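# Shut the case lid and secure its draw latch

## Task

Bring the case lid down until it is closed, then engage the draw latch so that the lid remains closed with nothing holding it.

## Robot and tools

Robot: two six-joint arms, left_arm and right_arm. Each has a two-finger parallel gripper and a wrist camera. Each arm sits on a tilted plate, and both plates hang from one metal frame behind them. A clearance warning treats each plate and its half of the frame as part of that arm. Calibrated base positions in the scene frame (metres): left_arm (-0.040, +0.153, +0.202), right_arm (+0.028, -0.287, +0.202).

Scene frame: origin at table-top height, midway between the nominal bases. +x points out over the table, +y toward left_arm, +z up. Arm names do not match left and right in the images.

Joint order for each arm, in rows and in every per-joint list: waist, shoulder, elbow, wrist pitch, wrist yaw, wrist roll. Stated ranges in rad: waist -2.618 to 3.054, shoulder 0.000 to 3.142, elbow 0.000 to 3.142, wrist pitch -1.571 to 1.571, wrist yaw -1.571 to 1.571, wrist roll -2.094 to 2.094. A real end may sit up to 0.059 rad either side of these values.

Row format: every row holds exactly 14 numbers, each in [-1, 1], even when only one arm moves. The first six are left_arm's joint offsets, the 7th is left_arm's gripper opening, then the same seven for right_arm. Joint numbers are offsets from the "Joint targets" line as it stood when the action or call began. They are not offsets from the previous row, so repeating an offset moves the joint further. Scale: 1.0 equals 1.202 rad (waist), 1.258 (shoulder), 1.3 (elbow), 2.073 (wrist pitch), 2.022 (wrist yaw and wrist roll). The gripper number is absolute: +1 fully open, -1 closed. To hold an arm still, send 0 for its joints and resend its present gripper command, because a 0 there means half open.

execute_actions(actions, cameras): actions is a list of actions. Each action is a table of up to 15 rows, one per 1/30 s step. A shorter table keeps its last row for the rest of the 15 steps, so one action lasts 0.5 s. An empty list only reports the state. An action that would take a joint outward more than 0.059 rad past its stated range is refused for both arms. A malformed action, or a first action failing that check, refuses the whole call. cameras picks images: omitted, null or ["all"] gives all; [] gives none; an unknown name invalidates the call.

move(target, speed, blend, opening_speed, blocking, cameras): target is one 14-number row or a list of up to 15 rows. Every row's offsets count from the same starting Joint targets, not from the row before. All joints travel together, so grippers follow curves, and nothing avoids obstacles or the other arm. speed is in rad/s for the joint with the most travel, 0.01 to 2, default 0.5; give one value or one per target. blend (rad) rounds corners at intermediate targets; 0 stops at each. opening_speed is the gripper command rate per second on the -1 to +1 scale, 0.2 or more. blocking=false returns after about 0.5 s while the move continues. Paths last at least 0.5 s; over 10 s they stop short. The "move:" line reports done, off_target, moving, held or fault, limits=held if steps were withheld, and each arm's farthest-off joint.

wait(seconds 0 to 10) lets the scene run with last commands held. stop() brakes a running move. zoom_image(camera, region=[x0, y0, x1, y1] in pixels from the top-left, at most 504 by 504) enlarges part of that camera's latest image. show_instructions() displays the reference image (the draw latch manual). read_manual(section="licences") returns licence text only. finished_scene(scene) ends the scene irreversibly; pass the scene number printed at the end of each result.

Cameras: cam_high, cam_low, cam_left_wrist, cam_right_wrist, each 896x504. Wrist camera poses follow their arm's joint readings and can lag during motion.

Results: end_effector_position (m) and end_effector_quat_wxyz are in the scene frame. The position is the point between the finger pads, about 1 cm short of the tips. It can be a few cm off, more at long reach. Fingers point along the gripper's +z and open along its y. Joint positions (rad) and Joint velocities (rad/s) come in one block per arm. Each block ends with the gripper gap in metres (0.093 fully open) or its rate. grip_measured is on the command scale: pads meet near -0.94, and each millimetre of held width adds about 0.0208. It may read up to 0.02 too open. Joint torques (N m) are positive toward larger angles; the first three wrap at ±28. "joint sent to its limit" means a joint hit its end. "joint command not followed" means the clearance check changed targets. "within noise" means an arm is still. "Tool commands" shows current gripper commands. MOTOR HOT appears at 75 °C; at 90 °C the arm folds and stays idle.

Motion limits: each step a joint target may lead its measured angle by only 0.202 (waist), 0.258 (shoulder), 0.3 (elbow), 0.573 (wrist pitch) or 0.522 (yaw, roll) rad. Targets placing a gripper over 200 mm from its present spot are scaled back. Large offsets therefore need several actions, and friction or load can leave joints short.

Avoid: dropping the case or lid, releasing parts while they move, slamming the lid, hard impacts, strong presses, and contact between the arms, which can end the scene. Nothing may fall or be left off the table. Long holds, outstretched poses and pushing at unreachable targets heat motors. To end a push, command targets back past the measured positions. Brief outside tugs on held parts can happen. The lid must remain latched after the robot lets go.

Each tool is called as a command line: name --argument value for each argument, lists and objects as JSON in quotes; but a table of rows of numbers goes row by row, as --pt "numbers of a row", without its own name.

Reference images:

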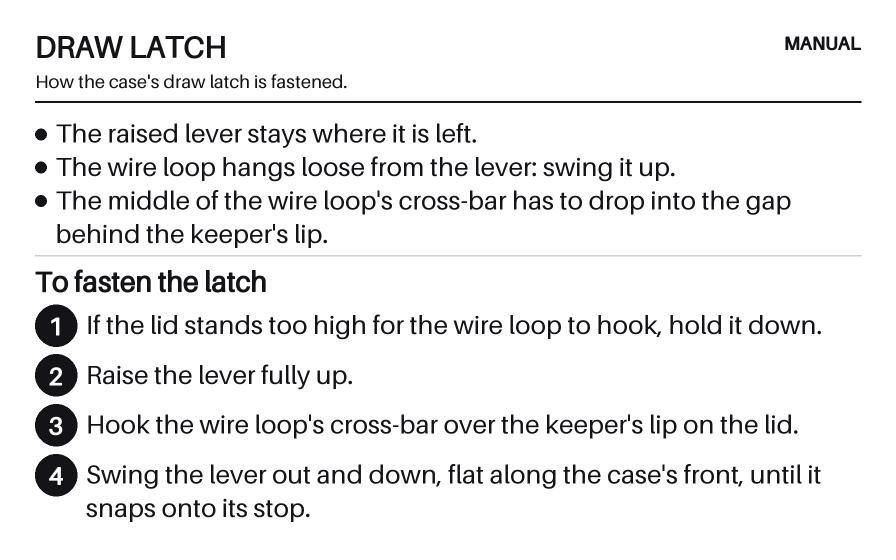

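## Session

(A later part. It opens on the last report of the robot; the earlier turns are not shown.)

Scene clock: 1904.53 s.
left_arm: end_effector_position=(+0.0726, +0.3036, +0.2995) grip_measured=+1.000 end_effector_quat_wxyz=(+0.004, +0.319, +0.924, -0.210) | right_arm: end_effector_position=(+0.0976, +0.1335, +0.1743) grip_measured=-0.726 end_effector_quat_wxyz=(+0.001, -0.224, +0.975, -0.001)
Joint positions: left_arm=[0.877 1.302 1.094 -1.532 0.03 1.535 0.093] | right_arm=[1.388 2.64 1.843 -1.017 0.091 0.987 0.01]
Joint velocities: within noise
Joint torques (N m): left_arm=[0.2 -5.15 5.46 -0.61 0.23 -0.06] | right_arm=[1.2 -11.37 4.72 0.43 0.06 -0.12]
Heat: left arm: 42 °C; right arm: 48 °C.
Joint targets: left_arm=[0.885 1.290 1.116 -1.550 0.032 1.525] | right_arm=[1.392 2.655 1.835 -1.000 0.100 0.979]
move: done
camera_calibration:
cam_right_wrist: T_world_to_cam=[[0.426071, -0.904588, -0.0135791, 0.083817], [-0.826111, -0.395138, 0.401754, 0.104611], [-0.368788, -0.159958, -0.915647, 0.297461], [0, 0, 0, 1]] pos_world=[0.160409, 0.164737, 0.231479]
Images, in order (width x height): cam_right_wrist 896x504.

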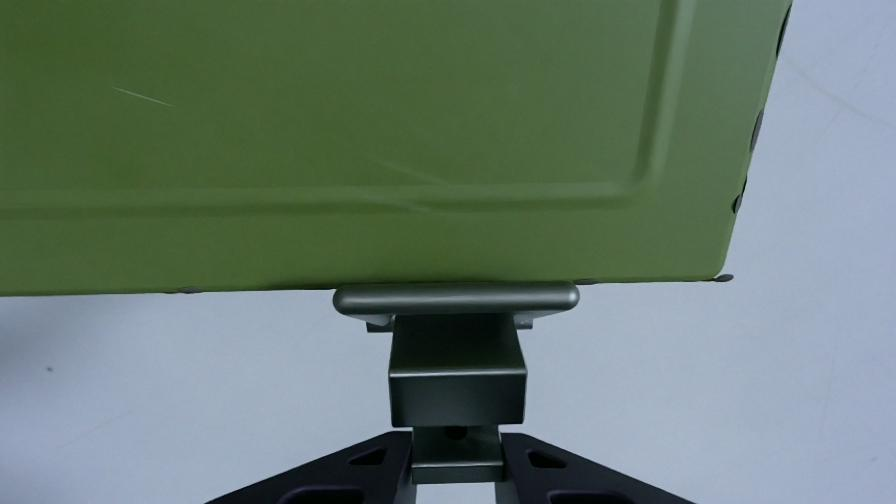

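move --pt "0 0 0 0 0 0 1 0.0150 -0.0453 -0.0377 0.0159 -0.0035 0.0054 -0.74" --pt "0 0 0 0 0 0 1 0.0283 -0.0509 -0.0715 0.0333 -0.0054 0.0129 -0.74" --speed 0.08 --blend 0.01 --cameras '["cam_right_wrist"]'

zoom_image --camera "cam_right_wrist" --region '[300, 150, 620, 504]'

Scene clock: 1941.80 s.
left_arm: end_effector_position=(+0.0726, +0.3036, +0.2995) grip_measured=+1.000 end_effector_quat_wxyz=(+0.004, +0.319, +0.924, -0.210) | right_arm: end_effector_position=(+0.0913, +0.1304, +0.1720) grip_measured=-0.726 end_effector_quat_wxyz=(+0.020, -0.227, +0.974, +0.006)
Joint positions: left_arm=[0.877 1.302 1.094 -1.532 0.03 1.535 0.093] | right_arm=[1.413 2.604 1.764 -0.949 0.117 1.001 0.01]
Joint velocities: within noise
Joint torques (N m): left_arm=[0.21 -5.16 5.48 -0.6 0.24 -0.06] | right_arm=[2.13 -13.64 3.66 0.48 -0.24 0]
Heat: left arm: 42 °C; right arm: 48 °C.
Joint targets: left_arm=[0.885 1.290 1.116 -1.550 0.032 1.525] | right_arm=[1.426 2.591 1.742 -0.931 0.089 1.005]
move: done
camera_calibration:
cam_right_wrist: T_world_to_cam=[[0.433367, -0.901016, -0.0190486, 0.0835251], [-0.836402, -0.40998, 0.363797, 0.108495], [-0.335596, -0.141725, -0.931284, 0.289819], [0, 0, 0, 1]] pos_world=[0.151811, 0.160813, 0.232024]
Images, in order (width x height): cam_right_wrist 896x504.

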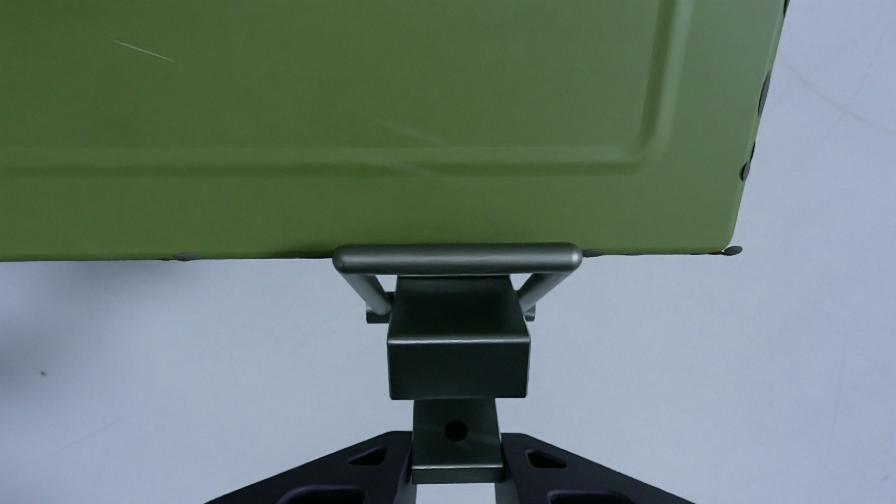

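Scaled by 1.424 from the camera's 896x504 image, which has a finer 1280x720 frame.

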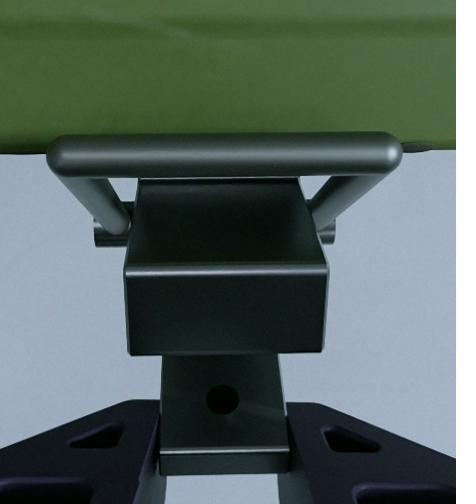

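move --target '[0,0,0,0,0,0,1,0.0200,0.0334,-0.0362,0.0174,-0.0143,0.0059,-0.74]' --speed 0.06 --cameras '["cam_right_wrist"]'

zoom_image --camera "cam_right_wrist" --region '[300, 150, 620, 504]'

Scene clock: 1951.33 s.
left_arm: end_effector_position=(+0.0726, +0.3036, +0.2995) grip_measured=+1.000 end_effector_quat_wxyz=(+0.004, +0.319, +0.924, -0.210) | right_arm: end_effector_position=(+0.0750, +0.1224, +0.1632) grip_measured=-0.726 end_effector_quat_wxyz=(+0.010, -0.238, +0.971, -0.002)
Joint positions: left_arm=[0.877 1.302 1.094 -1.532 0.03 1.535 0.093] | right_arm=[1.441 2.603 1.721 -0.931 0.096 1.009 0.01]
Joint velocities: within noise
Joint torques (N m): left_arm=[0.21 -5.18 5.39 -0.6 0.23 -0.06] | right_arm=[0.96 -12.16 5.53 0.21 0.01 -0.05]
Heat: left arm: 42 °C; right arm: 52 °C.
Joint targets: left_arm=[0.885 1.290 1.116 -1.550 0.032 1.525] | right_arm=[1.441 2.603 1.722 -0.932 0.096 1.009]
move: held (right_arm; a check stopped the path); limits=held; right_arm: the wrist pitch is farthest, 0.037 rad from its target
joint command not followed: on one or more control steps a check withheld the commanded joint targets of the right arm, and it was not sent them on those steps.
cause: the commanded joint targets, or the way to them, would bring a part of the robot too close to another arm (this arm's fingers and the left arm's base or mounting).
camera_calibration:
cam_right_wrist: T_world_to_cam=[[0.452105, -0.89193, -0.00790612, 0.0788619], [-0.821532, -0.41984, 0.385772, 0.0913105], [-0.347401, -0.167914, -0.92256, 0.277628], [0, 0, 0, 1]] pos_world=[0.135809, 0.155293, 0.221527]
Images, in order (width x height): cam_right_wrist 896x504.

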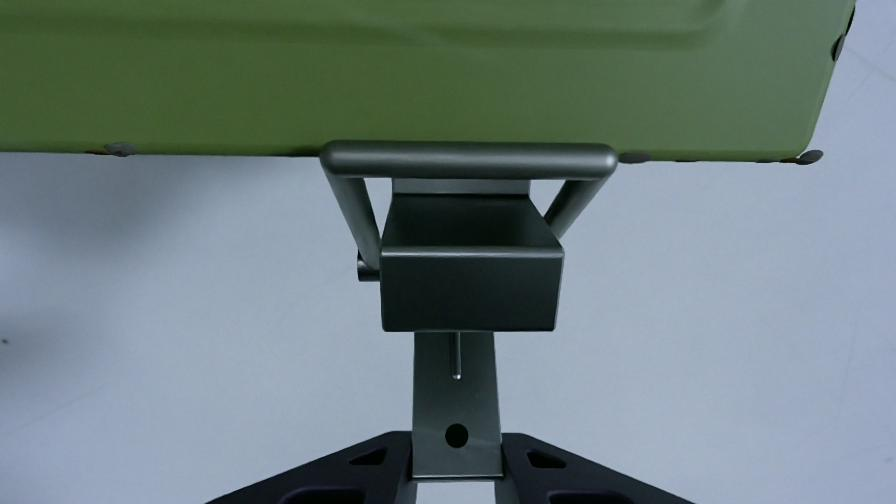

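Scaled by 1.424 from the camera's 896x504 image, which has a finer 1280x720 frame.

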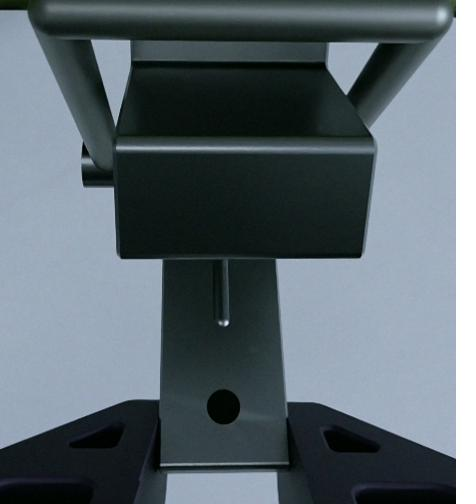

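move --pt "0 0 0 0 0 0 1 0 0 0 0 0 0 -0.5" --pt "0 0 0 0 0 0 1 -0.0092 -0.0374 0.0523 -0.0391 -0.0054 0.0035 -0.5" --pt "0 0 0 0 0 0 1 -0.0092 -0.0374 0.0523 -0.0391 -0.0054 0.0035 -1" --speed 0.25 --cameras '["cam_right_wrist"]'

Scene clock: 2068.93 s.
left_arm: end_effector_position=(+0.0726, +0.3036, +0.2995) grip_measured=+1.000 end_effector_quat_wxyz=(+0.004, +0.319, +0.924, -0.210) | right_arm: end_effector_position=(+0.0777, +0.1220, +0.1758) grip_measured=-0.973 end_effector_quat_wxyz=(+0.007, -0.236, +0.972, -0.009)
Joint positions: left_arm=[0.877 1.302 1.094 -1.532 0.03 1.535 0.093] | right_arm=[1.437 2.598 1.766 -0.997 0.096 1.009 0]
Joint velocities: within noise
Joint torques (N m): left_arm=[0.18 -5.15 5.45 -0.6 0.23 -0.06] | right_arm=[0.21 -15.98 7.45 0.09 -0.09 0.04]
Heat: left arm: 42 °C; right arm: 57 °C.
Joint targets: left_arm=[0.885 1.290 1.116 -1.550 0.032 1.525] | right_arm=[1.430 2.556 1.790 -1.013 0.085 1.016]
move: off_target (right_arm); target 3's new numbers were sent with right_arm's shoulder 0.042 rad from that target; right_arm: the shoulder is farthest, 0.042 rad from its target
camera_calibration:
cam_right_wrist: T_world_to_cam=[[0.449189, -0.893424, 0.00475836, 0.0755576], [-0.821945, -0.411152, 0.394156, 0.0860197], [-0.350192, -0.180962, -0.919031, 0.291381], [0, 0, 0, 1]] pos_world=[0.138803, 0.155601, 0.233524]
Images, in order (width x height): cam_right_wrist 896x504.

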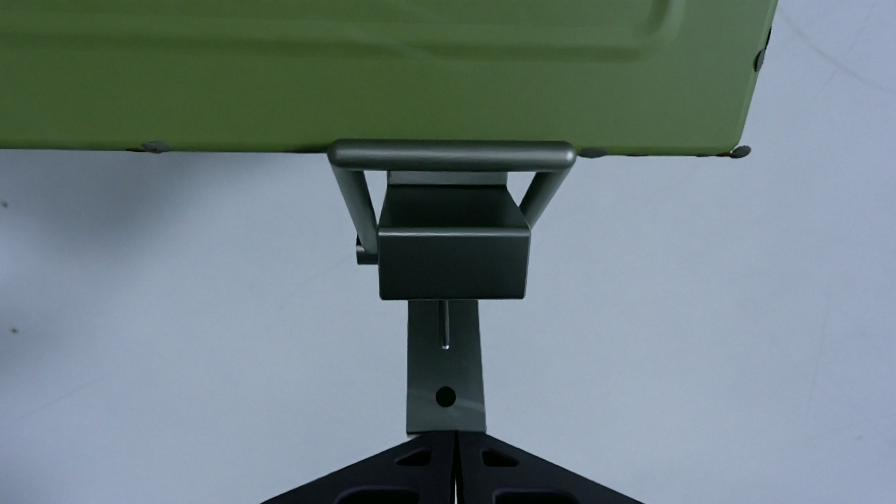

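move --target '[0,0,0,0,0,0,1,-0.0017,0.0755,-0.0554,0.0531,0.0015,-0.002,-1]' --speed 0.08 --cameras '["cam_right_wrist"]'

Scene clock: 2075.60 s.
left_arm: end_effector_position=(+0.0726, +0.3036, +0.2995) grip_measured=+1.000 end_effector_quat_wxyz=(+0.004, +0.319, +0.924, -0.210) | right_arm: end_effector_position=(+0.0745, +0.1217, +0.1503) grip_measured=-0.973 end_effector_quat_wxyz=(+0.004, -0.236, +0.972, -0.008)
Joint positions: left_arm=[0.877 1.302 1.094 -1.532 0.03 1.535 0.093] | right_arm=[1.437 2.636 1.725 -0.919 0.089 1.009 0]
Joint velocities: within noise
Joint torques (N m): left_arm=[0.24 -5.19 5.46 -0.6 0.23 -0.05] | right_arm=[0.06 -11.03 4.71 0.38 -0.04 0.02]
Heat: left arm: 42 °C; right arm: 59 °C.
Joint targets: left_arm=[0.885 1.290 1.116 -1.550 0.032 1.525] | right_arm=[1.428 2.651 1.717 -0.903 0.088 1.012]
move: done
camera_calibration:
cam_right_wrist: T_world_to_cam=[[0.449187, -0.893436, 0.00181191, 0.0772384], [-0.819215, -0.41106, 0.399896, 0.0922625], [-0.356536, -0.181112, -0.916559, 0.266867], [0, 0, 0, 1]] pos_world=[0.136036, 0.155266, 0.207564]
Images, in order (width x height): cam_right_wrist 896x504.

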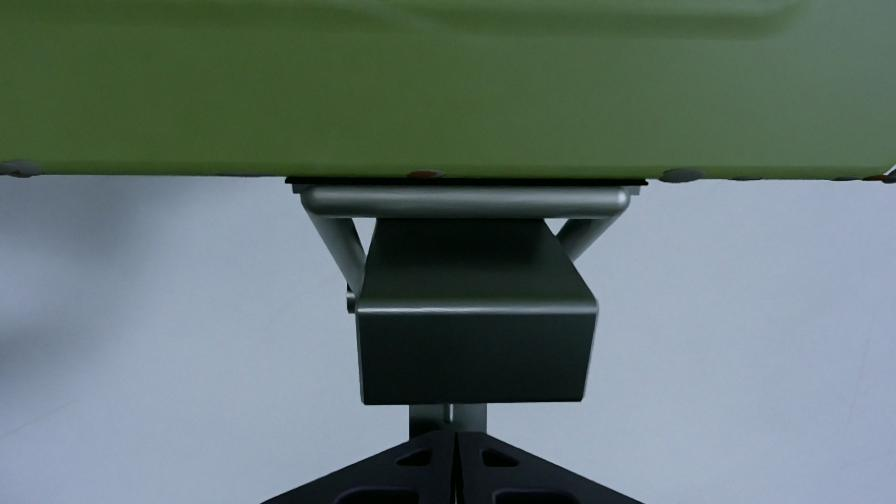

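move --target '[0,0,0,0,0,0,1,-0.0033,0.0191,-0.0346,0.0376,-0.0005,-0.001,-1]' --speed 0.06 --cameras '["cam_right_wrist"]'

Scene clock: 2087.70 s.
left_arm: end_effector_position=(+0.0726, +0.3036, +0.2995) grip_measured=+1.000 end_effector_quat_wxyz=(+0.004, +0.319, +0.924, -0.210) | right_arm: end_effector_position=(+0.0748, +0.1205, +0.1309) grip_measured=-0.973 end_effector_quat_wxyz=(+0.005, -0.233, +0.972, -0.004)
Joint positions: left_arm=[0.877 1.302 1.094 -1.532 0.03 1.535 0.093] | right_arm=[1.432 2.658 1.682 -0.844 0.089 1.009 0]
Joint velocities: within noise
Joint torques (N m): left_arm=[0.24 -5.18 5.48 -0.6 0.24 -0.06] | right_arm=[0.29 -10.89 4.53 0.4 -0.02 0]
Heat: left arm: 42 °C; right arm: 56 °C.
Joint targets: left_arm=[0.885 1.290 1.116 -1.550 0.032 1.525] | right_arm=[1.424 2.675 1.673 -0.825 0.087 1.010]
move: done
camera_calibration:
cam_right_wrist: T_world_to_cam=[[0.444235, -0.895886, -0.00660139, 0.077826], [-0.82133, -0.410186, 0.39644, 0.100261], [-0.357873, -0.17069, -0.918037, 0.248038], [0, 0, 0, 1]] pos_world=[0.13654, 0.153186, 0.188475]
Images, in order (width x height): cam_right_wrist 896x504.

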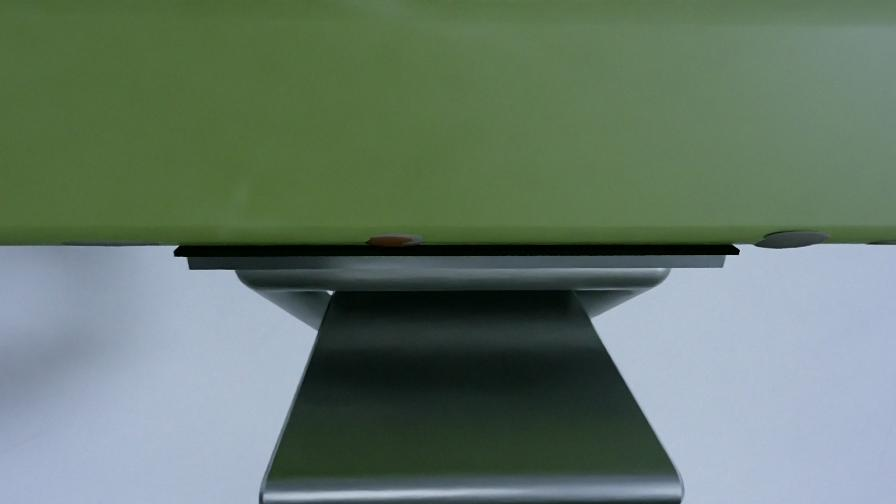

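move --pt "0 0 0 0 0 0 1 0 -0.2782 0 0 0 0 -1" --pt "0 0 0 0 0 0 1 -0.3453 -0.3776 -0.7977 0.8230 -0.4313 -0.4951 -1" --pt "0 0 0 0 0 0 1 -0.3453 -0.19 -0.7977 0.8230 -0.4313 -0.4951 -1" --speed 0.7 --blend 0.08 --cameras '["cam_right_wrist"]'

Scene clock: 2101.83 s.
left_arm: end_effector_position=(+0.0726, +0.3036, +0.2995) grip_measured=+1.000 end_effector_quat_wxyz=(+0.004, +0.319, +0.924, -0.210) | right_arm: end_effector_position=(+0.0900, +0.0867, +0.1676) grip_measured=-0.973 end_effector_quat_wxyz=(+0.117, -0.513, +0.644, +0.555)
Joint positions: left_arm=[0.877 1.302 1.094 -1.532 0.03 1.535 0.093] | right_arm=[1.016 2.432 0.636 0.866 -0.771 0.018 0]
Joint velocities: within noise
Joint torques (N m): left_arm=[0.24 -5.18 5.48 -0.6 0.23 -0.06] | right_arm=[0.55 -7.94 2.5 1.75 -0.62 -0.16]
Heat: left arm: 42 °C; right arm: 55 °C.
Joint targets: left_arm=[0.885 1.290 1.116 -1.550 0.032 1.525] | right_arm=[1.009 2.436 0.635 0.881 -0.785 0.009]
move: done
camera_calibration:
cam_right_wrist: T_world_to_cam=[[0.779257, 0.150354, -0.608401, 0.0210893], [-0.241876, -0.823423, -0.513294, 0.220496], [-0.578147, 0.547146, -0.605291, 0.186535], [0, 0, 0, 1]] pos_world=[0.144744, 0.0763289, 0.238918]
Images, in order (width x height): cam_right_wrist 896x504.

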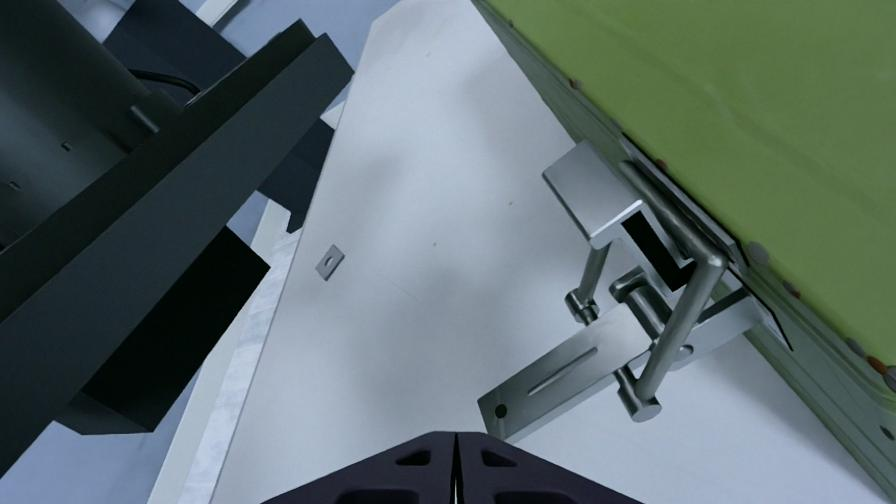

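move --target '[0,0,0,0,0,0,1,0.3686,-0.0866,0.0369,-0.0854,0.4491,-0.0440,-1]' --speed 0.5 --cameras '["cam_right_wrist"]'

Scene clock: 2143.57 s.
left_arm: end_effector_position=(+0.0726, +0.3036, +0.2995) grip_measured=+1.000 end_effector_quat_wxyz=(+0.004, +0.319, +0.924, -0.210) | right_arm: end_effector_position=(+0.0680, +0.1094, +0.1435) grip_measured=-0.973 end_effector_quat_wxyz=(+0.282, -0.612, +0.673, +0.304)
Joint positions: left_arm=[0.877 1.302 1.094 -1.532 0.03 1.535 0.093] | right_arm=[1.396 2.372 0.66 0.746 -0.03 -0.057 0]
Joint velocities: within noise
Joint torques (N m): left_arm=[0.23 -5.16 5.45 -0.6 0.23 -0.05] | right_arm=[0.51 -8.49 3.28 1.8 -0.15 -0.04]
Heat: left arm: 42 °C; right arm: 49 °C.
Joint targets: left_arm=[0.885 1.290 1.116 -1.550 0.032 1.525] | right_arm=[1.395 2.372 0.660 0.747 -0.035 -0.057]
move: held (right_arm; a check stopped the path); limits=held; right_arm: the wrist yaw is farthest, 0.153 rad from its target
joint command not followed: on one or more control steps a check withheld the commanded joint targets of the right arm, and it was not sent them on those steps.
cause: the commanded joint targets, or the way to them, would bring a part of the robot too close to another arm (this arm's gripper housing and the left arm's base or mounting).
camera_calibration:
cam_right_wrist: T_world_to_cam=[[0.994825, -0.0600775, -0.0819365, -0.0470651], [-0.0893512, -0.901215, -0.424061, 0.206773], [-0.0483659, 0.429188, -0.901919, 0.166242], [0, 0, 0, 1]] pos_world=[0.0733374, 0.11217, 0.233765]
Images, in order (width x height): cam_right_wrist 896x504.

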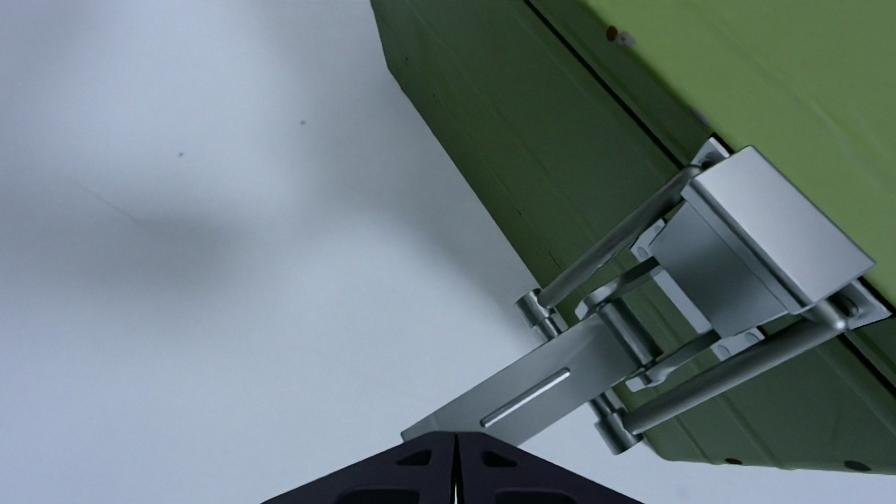

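move --pt "0 0 0 0 0 0 1 0 -0.0954 0 0 0 0 -1" --pt "0 0 0 0 0 0 1 -0.1822 0.1733 -0.0372 0.3022 -0.2291 -0.1449 -1" --pt "0 0 0 0 0 0 1 -0.1822 0.2210 -0.0372 0.3022 -0.2291 -0.1449 -1" --speed 0.4 --blend 0.03 --cameras '["cam_right_wrist","cam_high","cam_low"]'

Scene clock: 2315.50 s.
left_arm: end_effector_position=(+0.0726, +0.3036, +0.2995) grip_measured=+1.000 end_effector_quat_wxyz=(+0.004, +0.319, +0.924, -0.210) | right_arm: end_effector_position=(+0.0770, +0.1145, +0.1527) grip_measured=-0.973 end_effector_quat_wxyz=(-0.360, +0.637, -0.503, -0.459)
Joint positions: left_arm=[0.877 1.302 1.094 -1.532 0.03 1.535 0.093] | right_arm=[1.183 2.641 0.616 1.355 -0.484 -0.341 0]
Joint velocities: within noise
Joint torques (N m): left_arm=[0.24 -5.18 5.45 -0.59 0.23 -0.06] | right_arm=[0.38 -8.01 1.25 2.17 -0.43 -0.09]
Heat: left arm: 42 °C; right arm: 44 °C.
Joint targets: left_arm=[0.885 1.290 1.116 -1.550 0.032 1.525] | right_arm=[1.176 2.650 0.612 1.373 -0.498 -0.350]
move: done
camera_calibration:
cam_right_wrist: T_world_to_cam=[[0.969243, 0.245367, -0.0190689, -0.0974821], [0.151675, -0.656566, -0.738862, 0.217594], [-0.193812, 0.713244, -0.673587, 0.116608], [0, 0, 0, 1]] pos_world=[0.0840801, 0.0836141, 0.237459]
Images, in order (width x height): cam_high 896x504, cam_low 896x504, cam_right_wrist 896x504.

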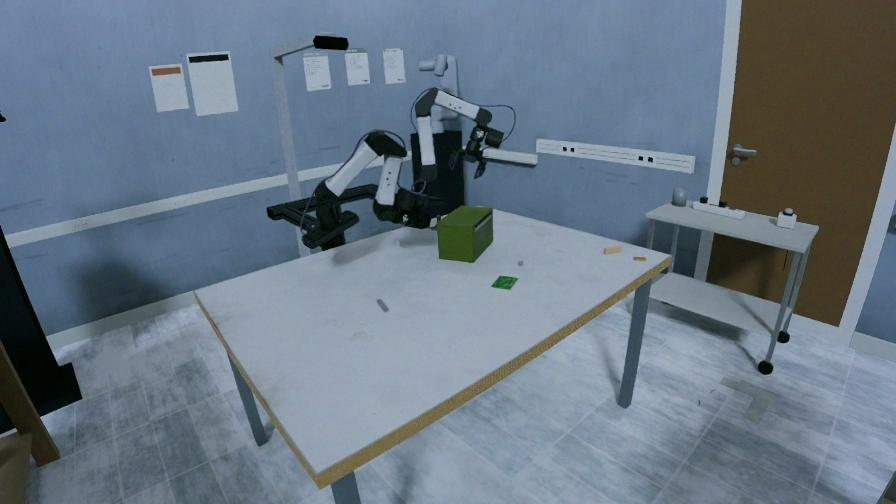

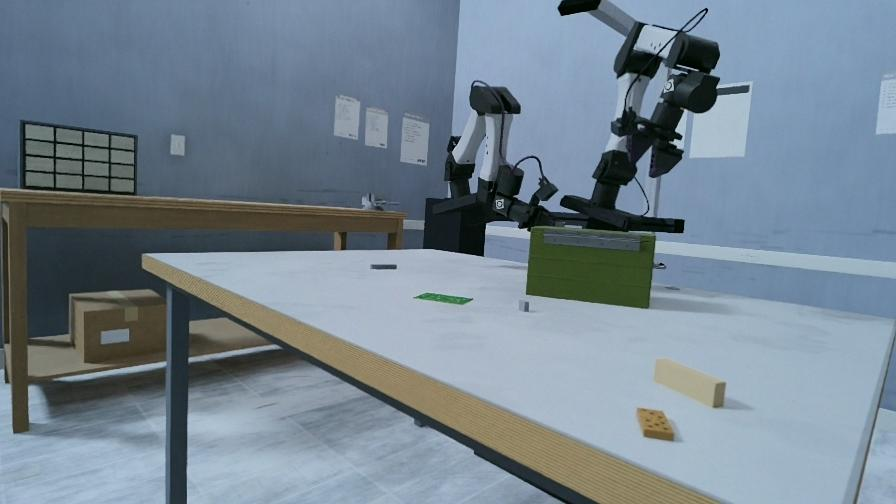

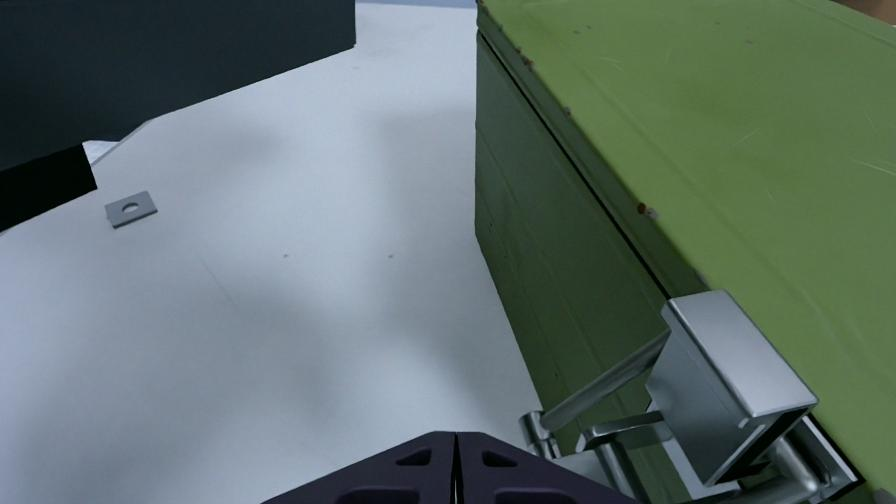

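move --pt "0 0 0 0 0 0 1 -0.0079 0.1089 0.0238 0.0531 -0.0079 0 -1" --pt "0 0 0 0 0 0 1 -0.0141 0.1534 0.0438 0.0666 -0.0109 0 -1" --speed 0.1 --blend 0.01 --cameras '["cam_right_wrist"]'

Scene clock: 2326.07 s.
left_arm: end_effector_position=(+0.0726, +0.3036, +0.2995) grip_measured=+1.000 end_effector_quat_wxyz=(+0.004, +0.319, +0.924, -0.210) | right_arm: end_effector_position=(+0.0717, +0.1104, +0.1281) grip_measured=-0.973 end_effector_quat_wxyz=(-0.372, +0.631, -0.486, -0.477)
Joint positions: left_arm=[0.877 1.302 1.094 -1.532 0.03 1.535 0.093] | right_arm=[1.166 2.821 0.653 1.544 -0.529 -0.343 0]
Joint velocities: within noise
Joint torques (N m): left_arm=[0.23 -5.2 5.44 -0.6 0.23 -0.06] | right_arm=[0.4 -6.75 2.13 1.65 -0.23 -0.07]
Heat: left arm: 42 °C; right arm: 44 °C.
Joint targets: left_arm=[0.885 1.290 1.116 -1.550 0.032 1.525] | right_arm=[1.159 2.843 0.669 1.511 -0.520 -0.350]
move: done
camera_calibration:
cam_right_wrist: T_world_to_cam=[[0.964799, 0.262868, -0.00800547, -0.0948574], [0.160551, -0.612831, -0.773732, 0.196606], [-0.208295, 0.74521, -0.633463, 0.0942968], [0, 0, 0, 1]] pos_world=[0.0795946, 0.0751501, 0.211094]
Images, in order (width x height): cam_right_wrist 896x504.

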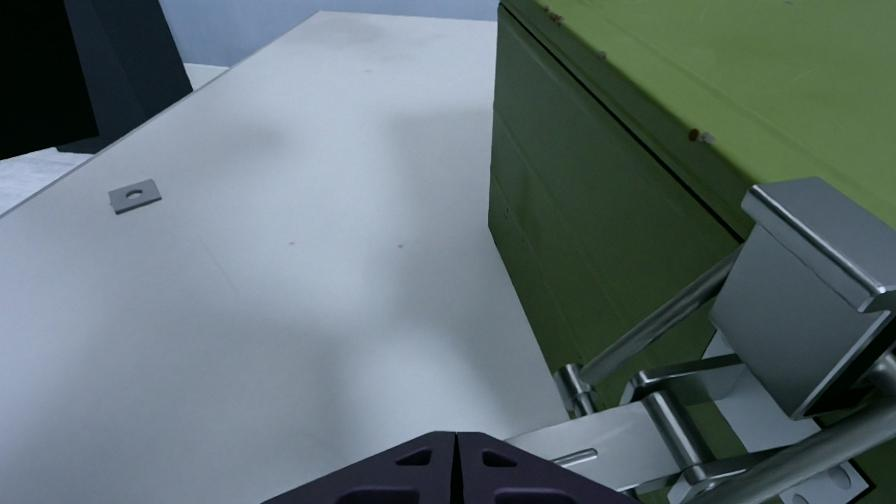

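move --target '[0,0,0,0,0,0,1,-0.0167,0.0342,0.0293,-0.001,-0.0079,0,-1]' --speed 0.08 --cameras '["cam_right_wrist"]'

Scene clock: 2334.60 s.
left_arm: end_effector_position=(+0.0726, +0.3036, +0.2995) grip_measured=+1.000 end_effector_quat_wxyz=(+0.004, +0.319, +0.924, -0.210) | right_arm: end_effector_position=(+0.0727, +0.1116, +0.1241) grip_measured=-0.973 end_effector_quat_wxyz=(-0.372, +0.628, -0.477, -0.490)
Joint positions: left_arm=[0.877 1.302 1.094 -1.532 0.03 1.535 0.093] | right_arm=[1.146 2.86 0.68 1.57 -0.571 -0.343 0]
Joint velocities: within noise
Joint torques (N m): left_arm=[0.2 -5.19 5.45 -0.59 0.23 -0.06] | right_arm=[0.55 -6.8 2.84 1.36 0.01 -0.04]
Heat: left arm: 42 °C; right arm: 43 °C.
Joint targets: left_arm=[0.885 1.290 1.116 -1.550 0.032 1.525] | right_arm=[1.139 2.886 0.707 1.509 -0.536 -0.350]
move: off_target (right_arm); right_arm: the wrist pitch is farthest, 0.061 rad from its target
camera_calibration:
cam_right_wrist: T_world_to_cam=[[0.959956, 0.279791, -0.0141667, -0.0969353], [0.160973, -0.59227, -0.789496, 0.193653], [-0.229284, 0.755602, -0.613592, 0.0890279], [0, 0, 0, 1]] pos_world=[0.0822936, 0.0745465, 0.206142]
Images, in order (width x height): cam_right_wrist 896x504.

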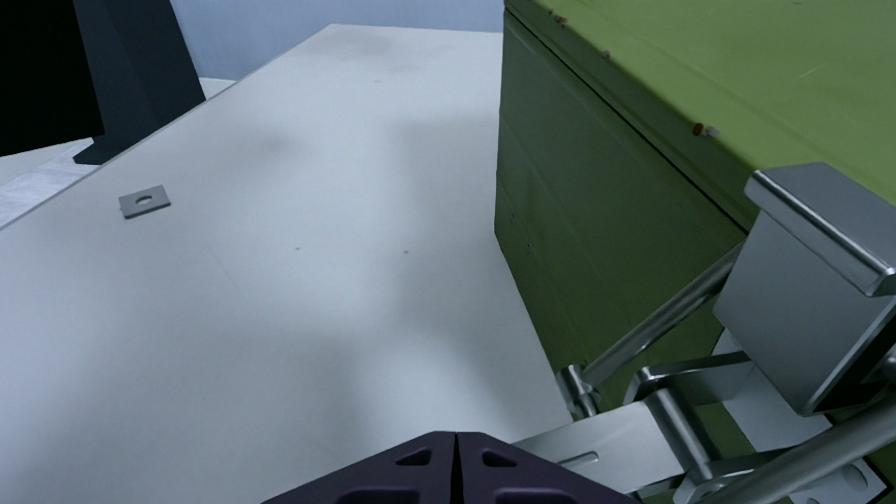

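move --target '[0,0,0,0,0,0,1,-0.0225,0.0238,0.0315,-0.0526,-0.0104,0,-1]' --speed 0.08 --cameras '["cam_right_wrist"]'

Scene clock: 2346.83 s.
left_arm: end_effector_position=(+0.0726, +0.3036, +0.2995) grip_measured=+1.000 end_effector_quat_wxyz=(+0.004, +0.319, +0.924, -0.210) | right_arm: end_effector_position=(+0.0753, +0.1125, +0.1169) grip_measured=-0.973 end_effector_quat_wxyz=(-0.358, +0.627, -0.477, -0.502)
Joint positions: left_arm=[0.877 1.302 1.094 -1.532 0.03 1.535 0.093] | right_arm=[1.117 2.882 0.713 1.54 -0.623 -0.345 0]
Joint velocities: within noise
Joint torques (N m): left_arm=[0.2 -5.19 5.46 -0.59 0.24 -0.06] | right_arm=[0.38 -6.09 3.67 0.59 0.32 -0.08]
Heat: left arm: 42 °C; right arm: 43 °C.
Joint targets: left_arm=[0.885 1.290 1.116 -1.550 0.032 1.525] | right_arm=[1.112 2.916 0.748 1.400 -0.557 -0.350]
move: off_target (right_arm); right_arm: the wrist pitch is farthest, 0.140 rad from its target
camera_calibration:
cam_right_wrist: T_world_to_cam=[[0.952528, 0.301229, -0.044176, -0.0981684], [0.15068, -0.592524, -0.791335, 0.189105], [-0.264548, 0.747112, -0.609785, 0.0876328], [0, 0, 0, 1]] pos_world=[0.0881968, 0.076149, 0.198746]
Images, in order (width x height): cam_right_wrist 896x504.

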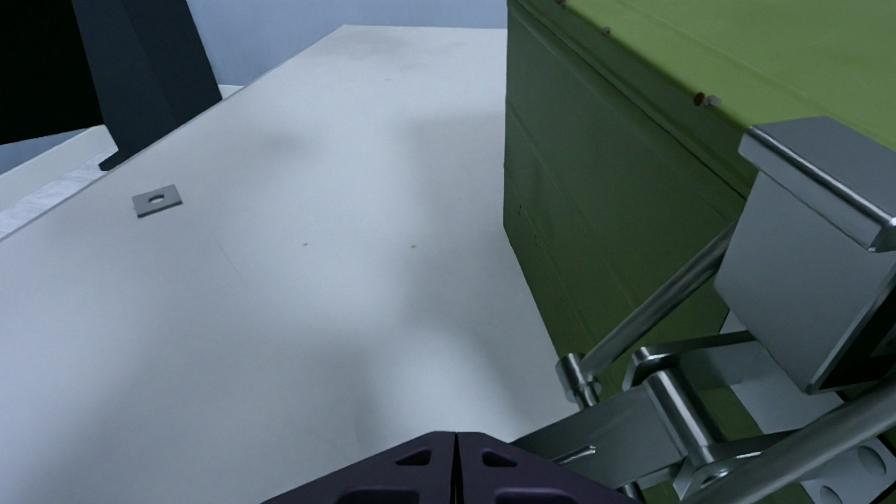

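move --target '[0,0,0,0,0,0,1,-0.0266,0.0111,0.0246,-0.0338,0.0282,0,-1]' --speed 0.08 --cameras '["cam_right_wrist"]'

Scene clock: 2355.13 s.
left_arm: end_effector_position=(+0.0726, +0.3036, +0.2995) grip_measured=+1.000 end_effector_quat_wxyz=(+0.004, +0.319, +0.924, -0.210) | right_arm: end_effector_position=(+0.0817, +0.1156, +0.1072) grip_measured=-0.973 end_effector_quat_wxyz=(-0.347, +0.626, -0.489, -0.499)
Joint positions: left_arm=[0.877 1.302 1.094 -1.532 0.03 1.535 0.093] | right_arm=[1.097 2.893 0.746 1.485 -0.629 -0.348 0]
Joint velocities: within noise
Joint torques (N m): left_arm=[0.2 -5.15 5.45 -0.6 0.23 -0.06] | right_arm=[-0.29 -5.71 3.7 0.44 0.95 -0.01]
Heat: left arm: 42 °C; right arm: 42 °C.
Joint targets: left_arm=[0.885 1.290 1.116 -1.550 0.032 1.525] | right_arm=[1.080 2.930 0.780 1.330 -0.500 -0.350]
move: off_target (right_arm); right_arm: the wrist pitch is farthest, 0.155 rad from its target
camera_calibration:
cam_right_wrist: T_world_to_cam=[[0.95374, 0.292887, -0.0678071, -0.102248], [0.133633, -0.615059, -0.777074, 0.184796], [-0.2693, 0.732065, -0.625746, 0.0849821], [0, 0, 0, 1]] pos_world=[0.0957084, 0.081395, 0.189844]
Images, in order (width x height): cam_right_wrist 896x504.

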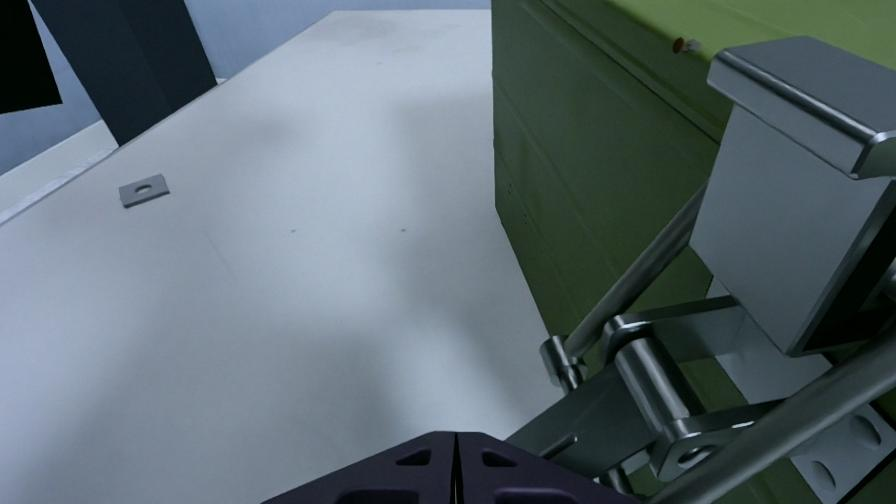

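move --target '[0,0,0,0,0,0,1,-0.0250,0.0119,0.0077,-0.0289,0.0247,0,-1]' --speed 0.08 --cameras '["cam_right_wrist"]'

Scene clock: 2361.07 s.
left_arm: end_effector_position=(+0.0726, +0.3036, +0.2995) grip_measured=+1.000 end_effector_quat_wxyz=(+0.004, +0.319, +0.924, -0.210) | right_arm: end_effector_position=(+0.1061, +0.0982, +0.0472) grip_measured=-0.973 end_effector_quat_wxyz=(-0.299, +0.622, -0.592, -0.417)
Joint positions: left_arm=[0.877 1.302 1.094 -1.532 0.03 1.535 0.093] | right_arm=[1.055 2.934 0.781 1.285 -0.465 -0.358 0]
Joint velocities: within noise
Joint torques (N m): left_arm=[0.2 -5.19 5.45 -0.6 0.23 -0.06] | right_arm=[0.81 -8.28 1.44 1.67 -0.22 0.07]
Heat: left arm: 42 °C; right arm: 42 °C.
Joint targets: left_arm=[0.885 1.290 1.116 -1.550 0.032 1.525] | right_arm=[1.050 2.945 0.790 1.270 -0.450 -0.350]
move: done
camera_calibration:
cam_right_wrist: T_world_to_cam=[[0.982087, 0.128992, -0.137353, -0.108045], [0.0195135, -0.794651, -0.606753, 0.145916], [-0.187414, 0.593204, -0.782934, 0.0790812], [0, 0, 0, 1]] pos_world=[0.118083, 0.0829782, 0.13561]
Images, in order (width x height): cam_right_wrist 896x504.

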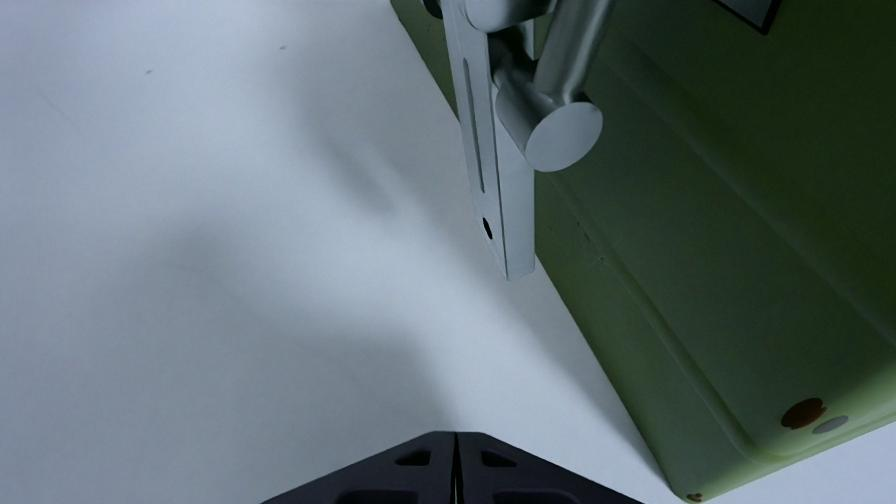

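move --pt "0 0 0 0 0 0 1 0 -0.0143 -0.1446 0.0904 0 0 -1" --pt "0 0 0 0 0 0 1 0 -0.3 -0.1446 0.0904 0 0 -1" --pt "0 0 0 0 0 0 1 0.2047 -0.40 -0.1623 -0.1148 0.2552 0.1306 -1" --pt "0 0 0 0 0 0 1 0.2047 -0.3641 -0.1623 -0.1148 0.2552 0.1306 -1" --speed 0.4 --blend 0.03 --cameras '["cam_right_wrist","cam_low"]'

Scene clock: 2385.17 s.
left_arm: end_effector_position=(+0.0726, +0.3036, +0.2995) grip_measured=+1.000 end_effector_quat_wxyz=(+0.004, +0.319, +0.924, -0.210) | right_arm: end_effector_position=(+0.1185, +0.0960, +0.1327) grip_measured=-0.973 end_effector_quat_wxyz=(+0.356, -0.556, +0.693, +0.289)
Joint positions: left_arm=[0.877 1.302 1.094 -1.532 0.03 1.535 0.093] | right_arm=[1.29 2.48 0.585 1.047 0.051 -0.095 0]
Joint velocities: within noise
Joint torques (N m): left_arm=[0.23 -5.18 5.44 -0.59 0.23 -0.06] | right_arm=[1.25 -7.77 2.09 1.79 0 0.09]
Heat: left arm: 42 °C; right arm: 44 °C.
Joint targets: left_arm=[0.885 1.290 1.116 -1.550 0.032 1.525] | right_arm=[1.296 2.487 0.579 1.032 0.066 -0.086]
move: done; blend cut to 0.0226 rad at target 3
camera_calibration:
cam_right_wrist: T_world_to_cam=[[0.977868, -0.207999, -0.0226048, -0.0905795], [-0.189904, -0.837027, -0.51315, 0.2123], [0.0878141, 0.506085, -0.858001, 0.135395], [0, 0, 0, 1]] pos_world=[0.117002, 0.0903388, 0.223063]
Images, in order (width x height): cam_low 896x504, cam_right_wrist 896x504.

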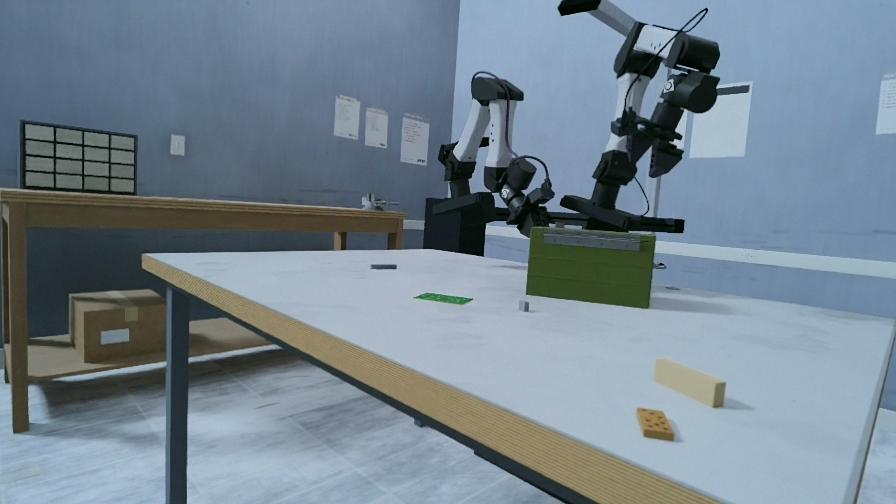

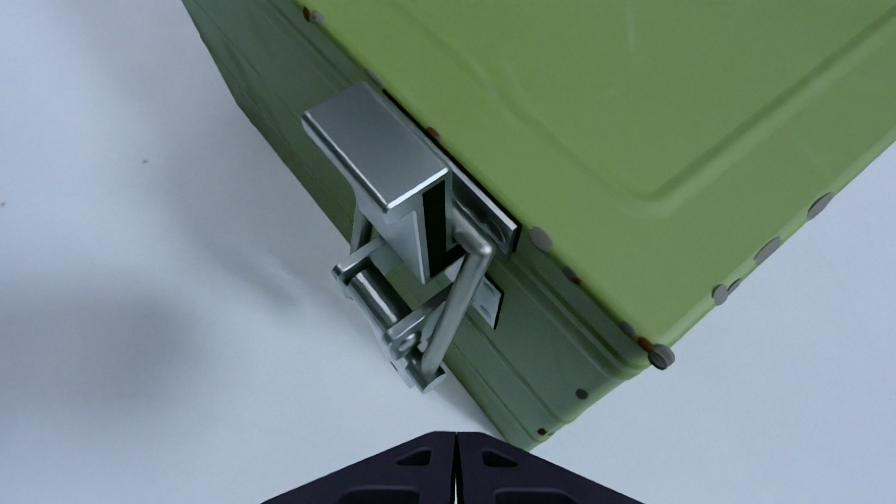

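zoom_image --camera "cam_right_wrist" --region '[280, 60, 560, 420]'

zoom_image --camera "cam_low" --region '[500, 200, 700, 320]'

Scaled by 1.400 from the camera's 896x504 image, which has a finer 1280x720 frame.

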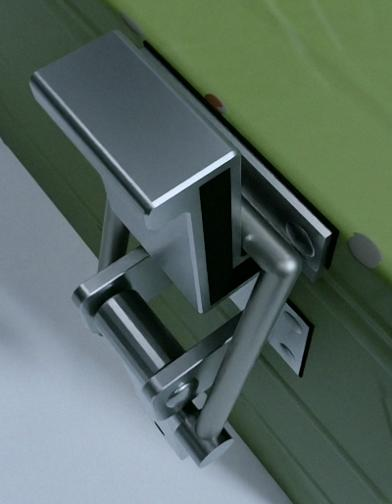

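Scaled by 2.520 from the camera's 896x504 image, which has a finer 1280x720 frame.

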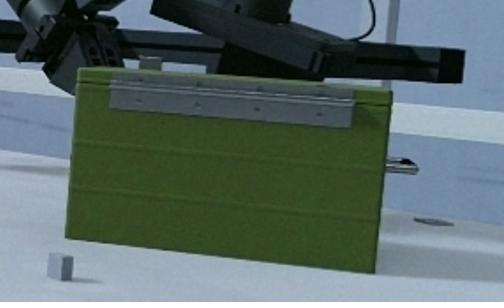

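move --pt "0 0 0 0 0 0 1 -0.1023 0.0882 0.0192 0.1430 -0.2799 -0.1306 -1" --pt "0 0 0 0 0 0 1 -0.1356 0.3561 0.1292 0.2296 -0.2957 -0.1306 -1" --speed 0.35 --cameras '["cam_right_wrist"]'

Scene clock: 2412.27 s.
left_arm: end_effector_position=(+0.0726, +0.3036, +0.2995) grip_measured=+1.000 end_effector_quat_wxyz=(+0.004, +0.319, +0.924, -0.210) | right_arm: end_effector_position=(+0.0776, +0.1119, +0.0890) grip_measured=-0.973 end_effector_quat_wxyz=(-0.347, +0.631, -0.516, -0.464)
Joint positions: left_arm=[0.877 1.302 1.094 -1.532 0.03 1.535 0.093] | right_arm=[1.14 2.924 0.737 1.49 -0.518 -0.342 0]
Joint velocities: within noise
Joint torques (N m): left_arm=[0.23 -5.15 5.44 -0.59 0.23 -0.06] | right_arm=[0.31 -8.2 1.62 2.12 -0.45 -0.13]
Heat: left arm: 42 °C; right arm: 44 °C.
Joint targets: left_arm=[0.885 1.290 1.116 -1.550 0.032 1.525] | right_arm=[1.133 2.935 0.747 1.508 -0.532 -0.350]
move: done
camera_calibration:
cam_right_wrist: T_world_to_cam=[[0.969699, 0.237972, -0.0552578, -0.0946374], [0.123084, -0.671271, -0.730921, 0.171897], [-0.211031, 0.701972, -0.680222, 0.0788432], [0, 0, 0, 1]] pos_world=[0.0872503, 0.0825651, 0.174045]
Images, in order (width x height): cam_right_wrist 896x504.

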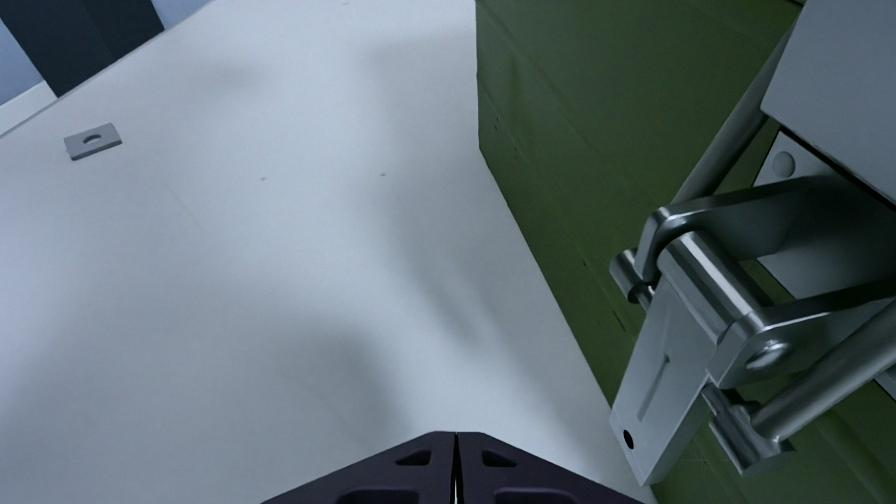

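move --pt "0 0 0 0 0 0 1 -0.0441 -0.0091 0.0441 -0.0429 -0.0202 0 -1" --pt "0 0 0 0 0 0 1 -0.0690 -0.0140 0.0700 -0.0690 -0.0320 0 -1" --speed 0.1 --blend 0.01 --cameras '["cam_right_wrist"]'

Scene clock: 2418.80 s.
left_arm: end_effector_position=(+0.0726, +0.3036, +0.2995) grip_measured=+1.000 end_effector_quat_wxyz=(+0.004, +0.319, +0.924, -0.210) | right_arm: end_effector_position=(+0.0995, +0.1230, +0.0848) grip_measured=-0.973 end_effector_quat_wxyz=(-0.332, +0.618, -0.522, -0.484)
Joint positions: left_arm=[0.877 1.302 1.094 -1.532 0.03 1.535 0.093] | right_arm=[1.06 2.924 0.823 1.38 -0.609 -0.348 0]
Joint velocities: within noise
Joint torques (N m): left_arm=[0.23 -5.16 5.46 -0.6 0.23 -0.06] | right_arm=[0.29 -10.3 2.28 1.73 -0.24 -0.04]
Heat: left arm: 42 °C; right arm: 44 °C.
Joint targets: left_arm=[0.885 1.290 1.116 -1.550 0.032 1.525] | right_arm=[1.050 2.917 0.838 1.365 -0.597 -0.350]
move: done
camera_calibration:
cam_right_wrist: T_world_to_cam=[[0.963253, 0.244766, -0.110605, -0.114323], [0.0844827, -0.666986, -0.740265, 0.177661], [-0.254964, 0.703718, -0.663155, 0.075557], [0, 0, 0, 1]] pos_world=[0.114377, 0.0933087, 0.168977]
Images, in order (width x height): cam_right_wrist 896x504.

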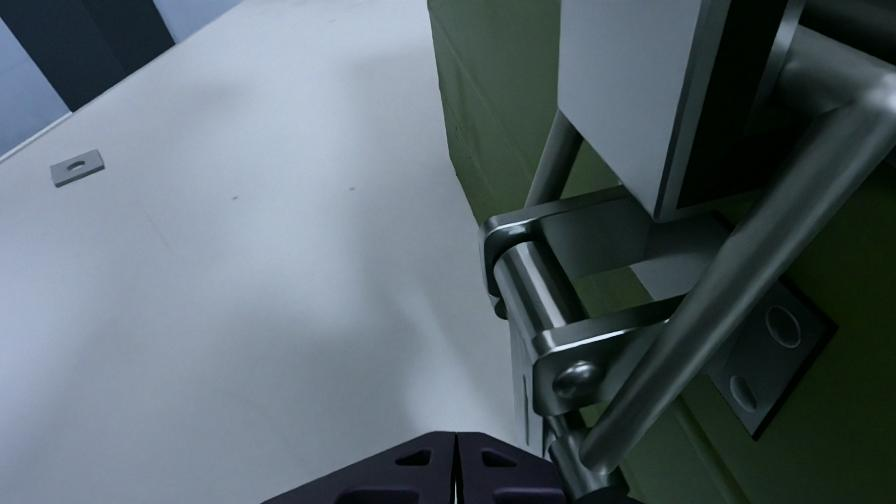

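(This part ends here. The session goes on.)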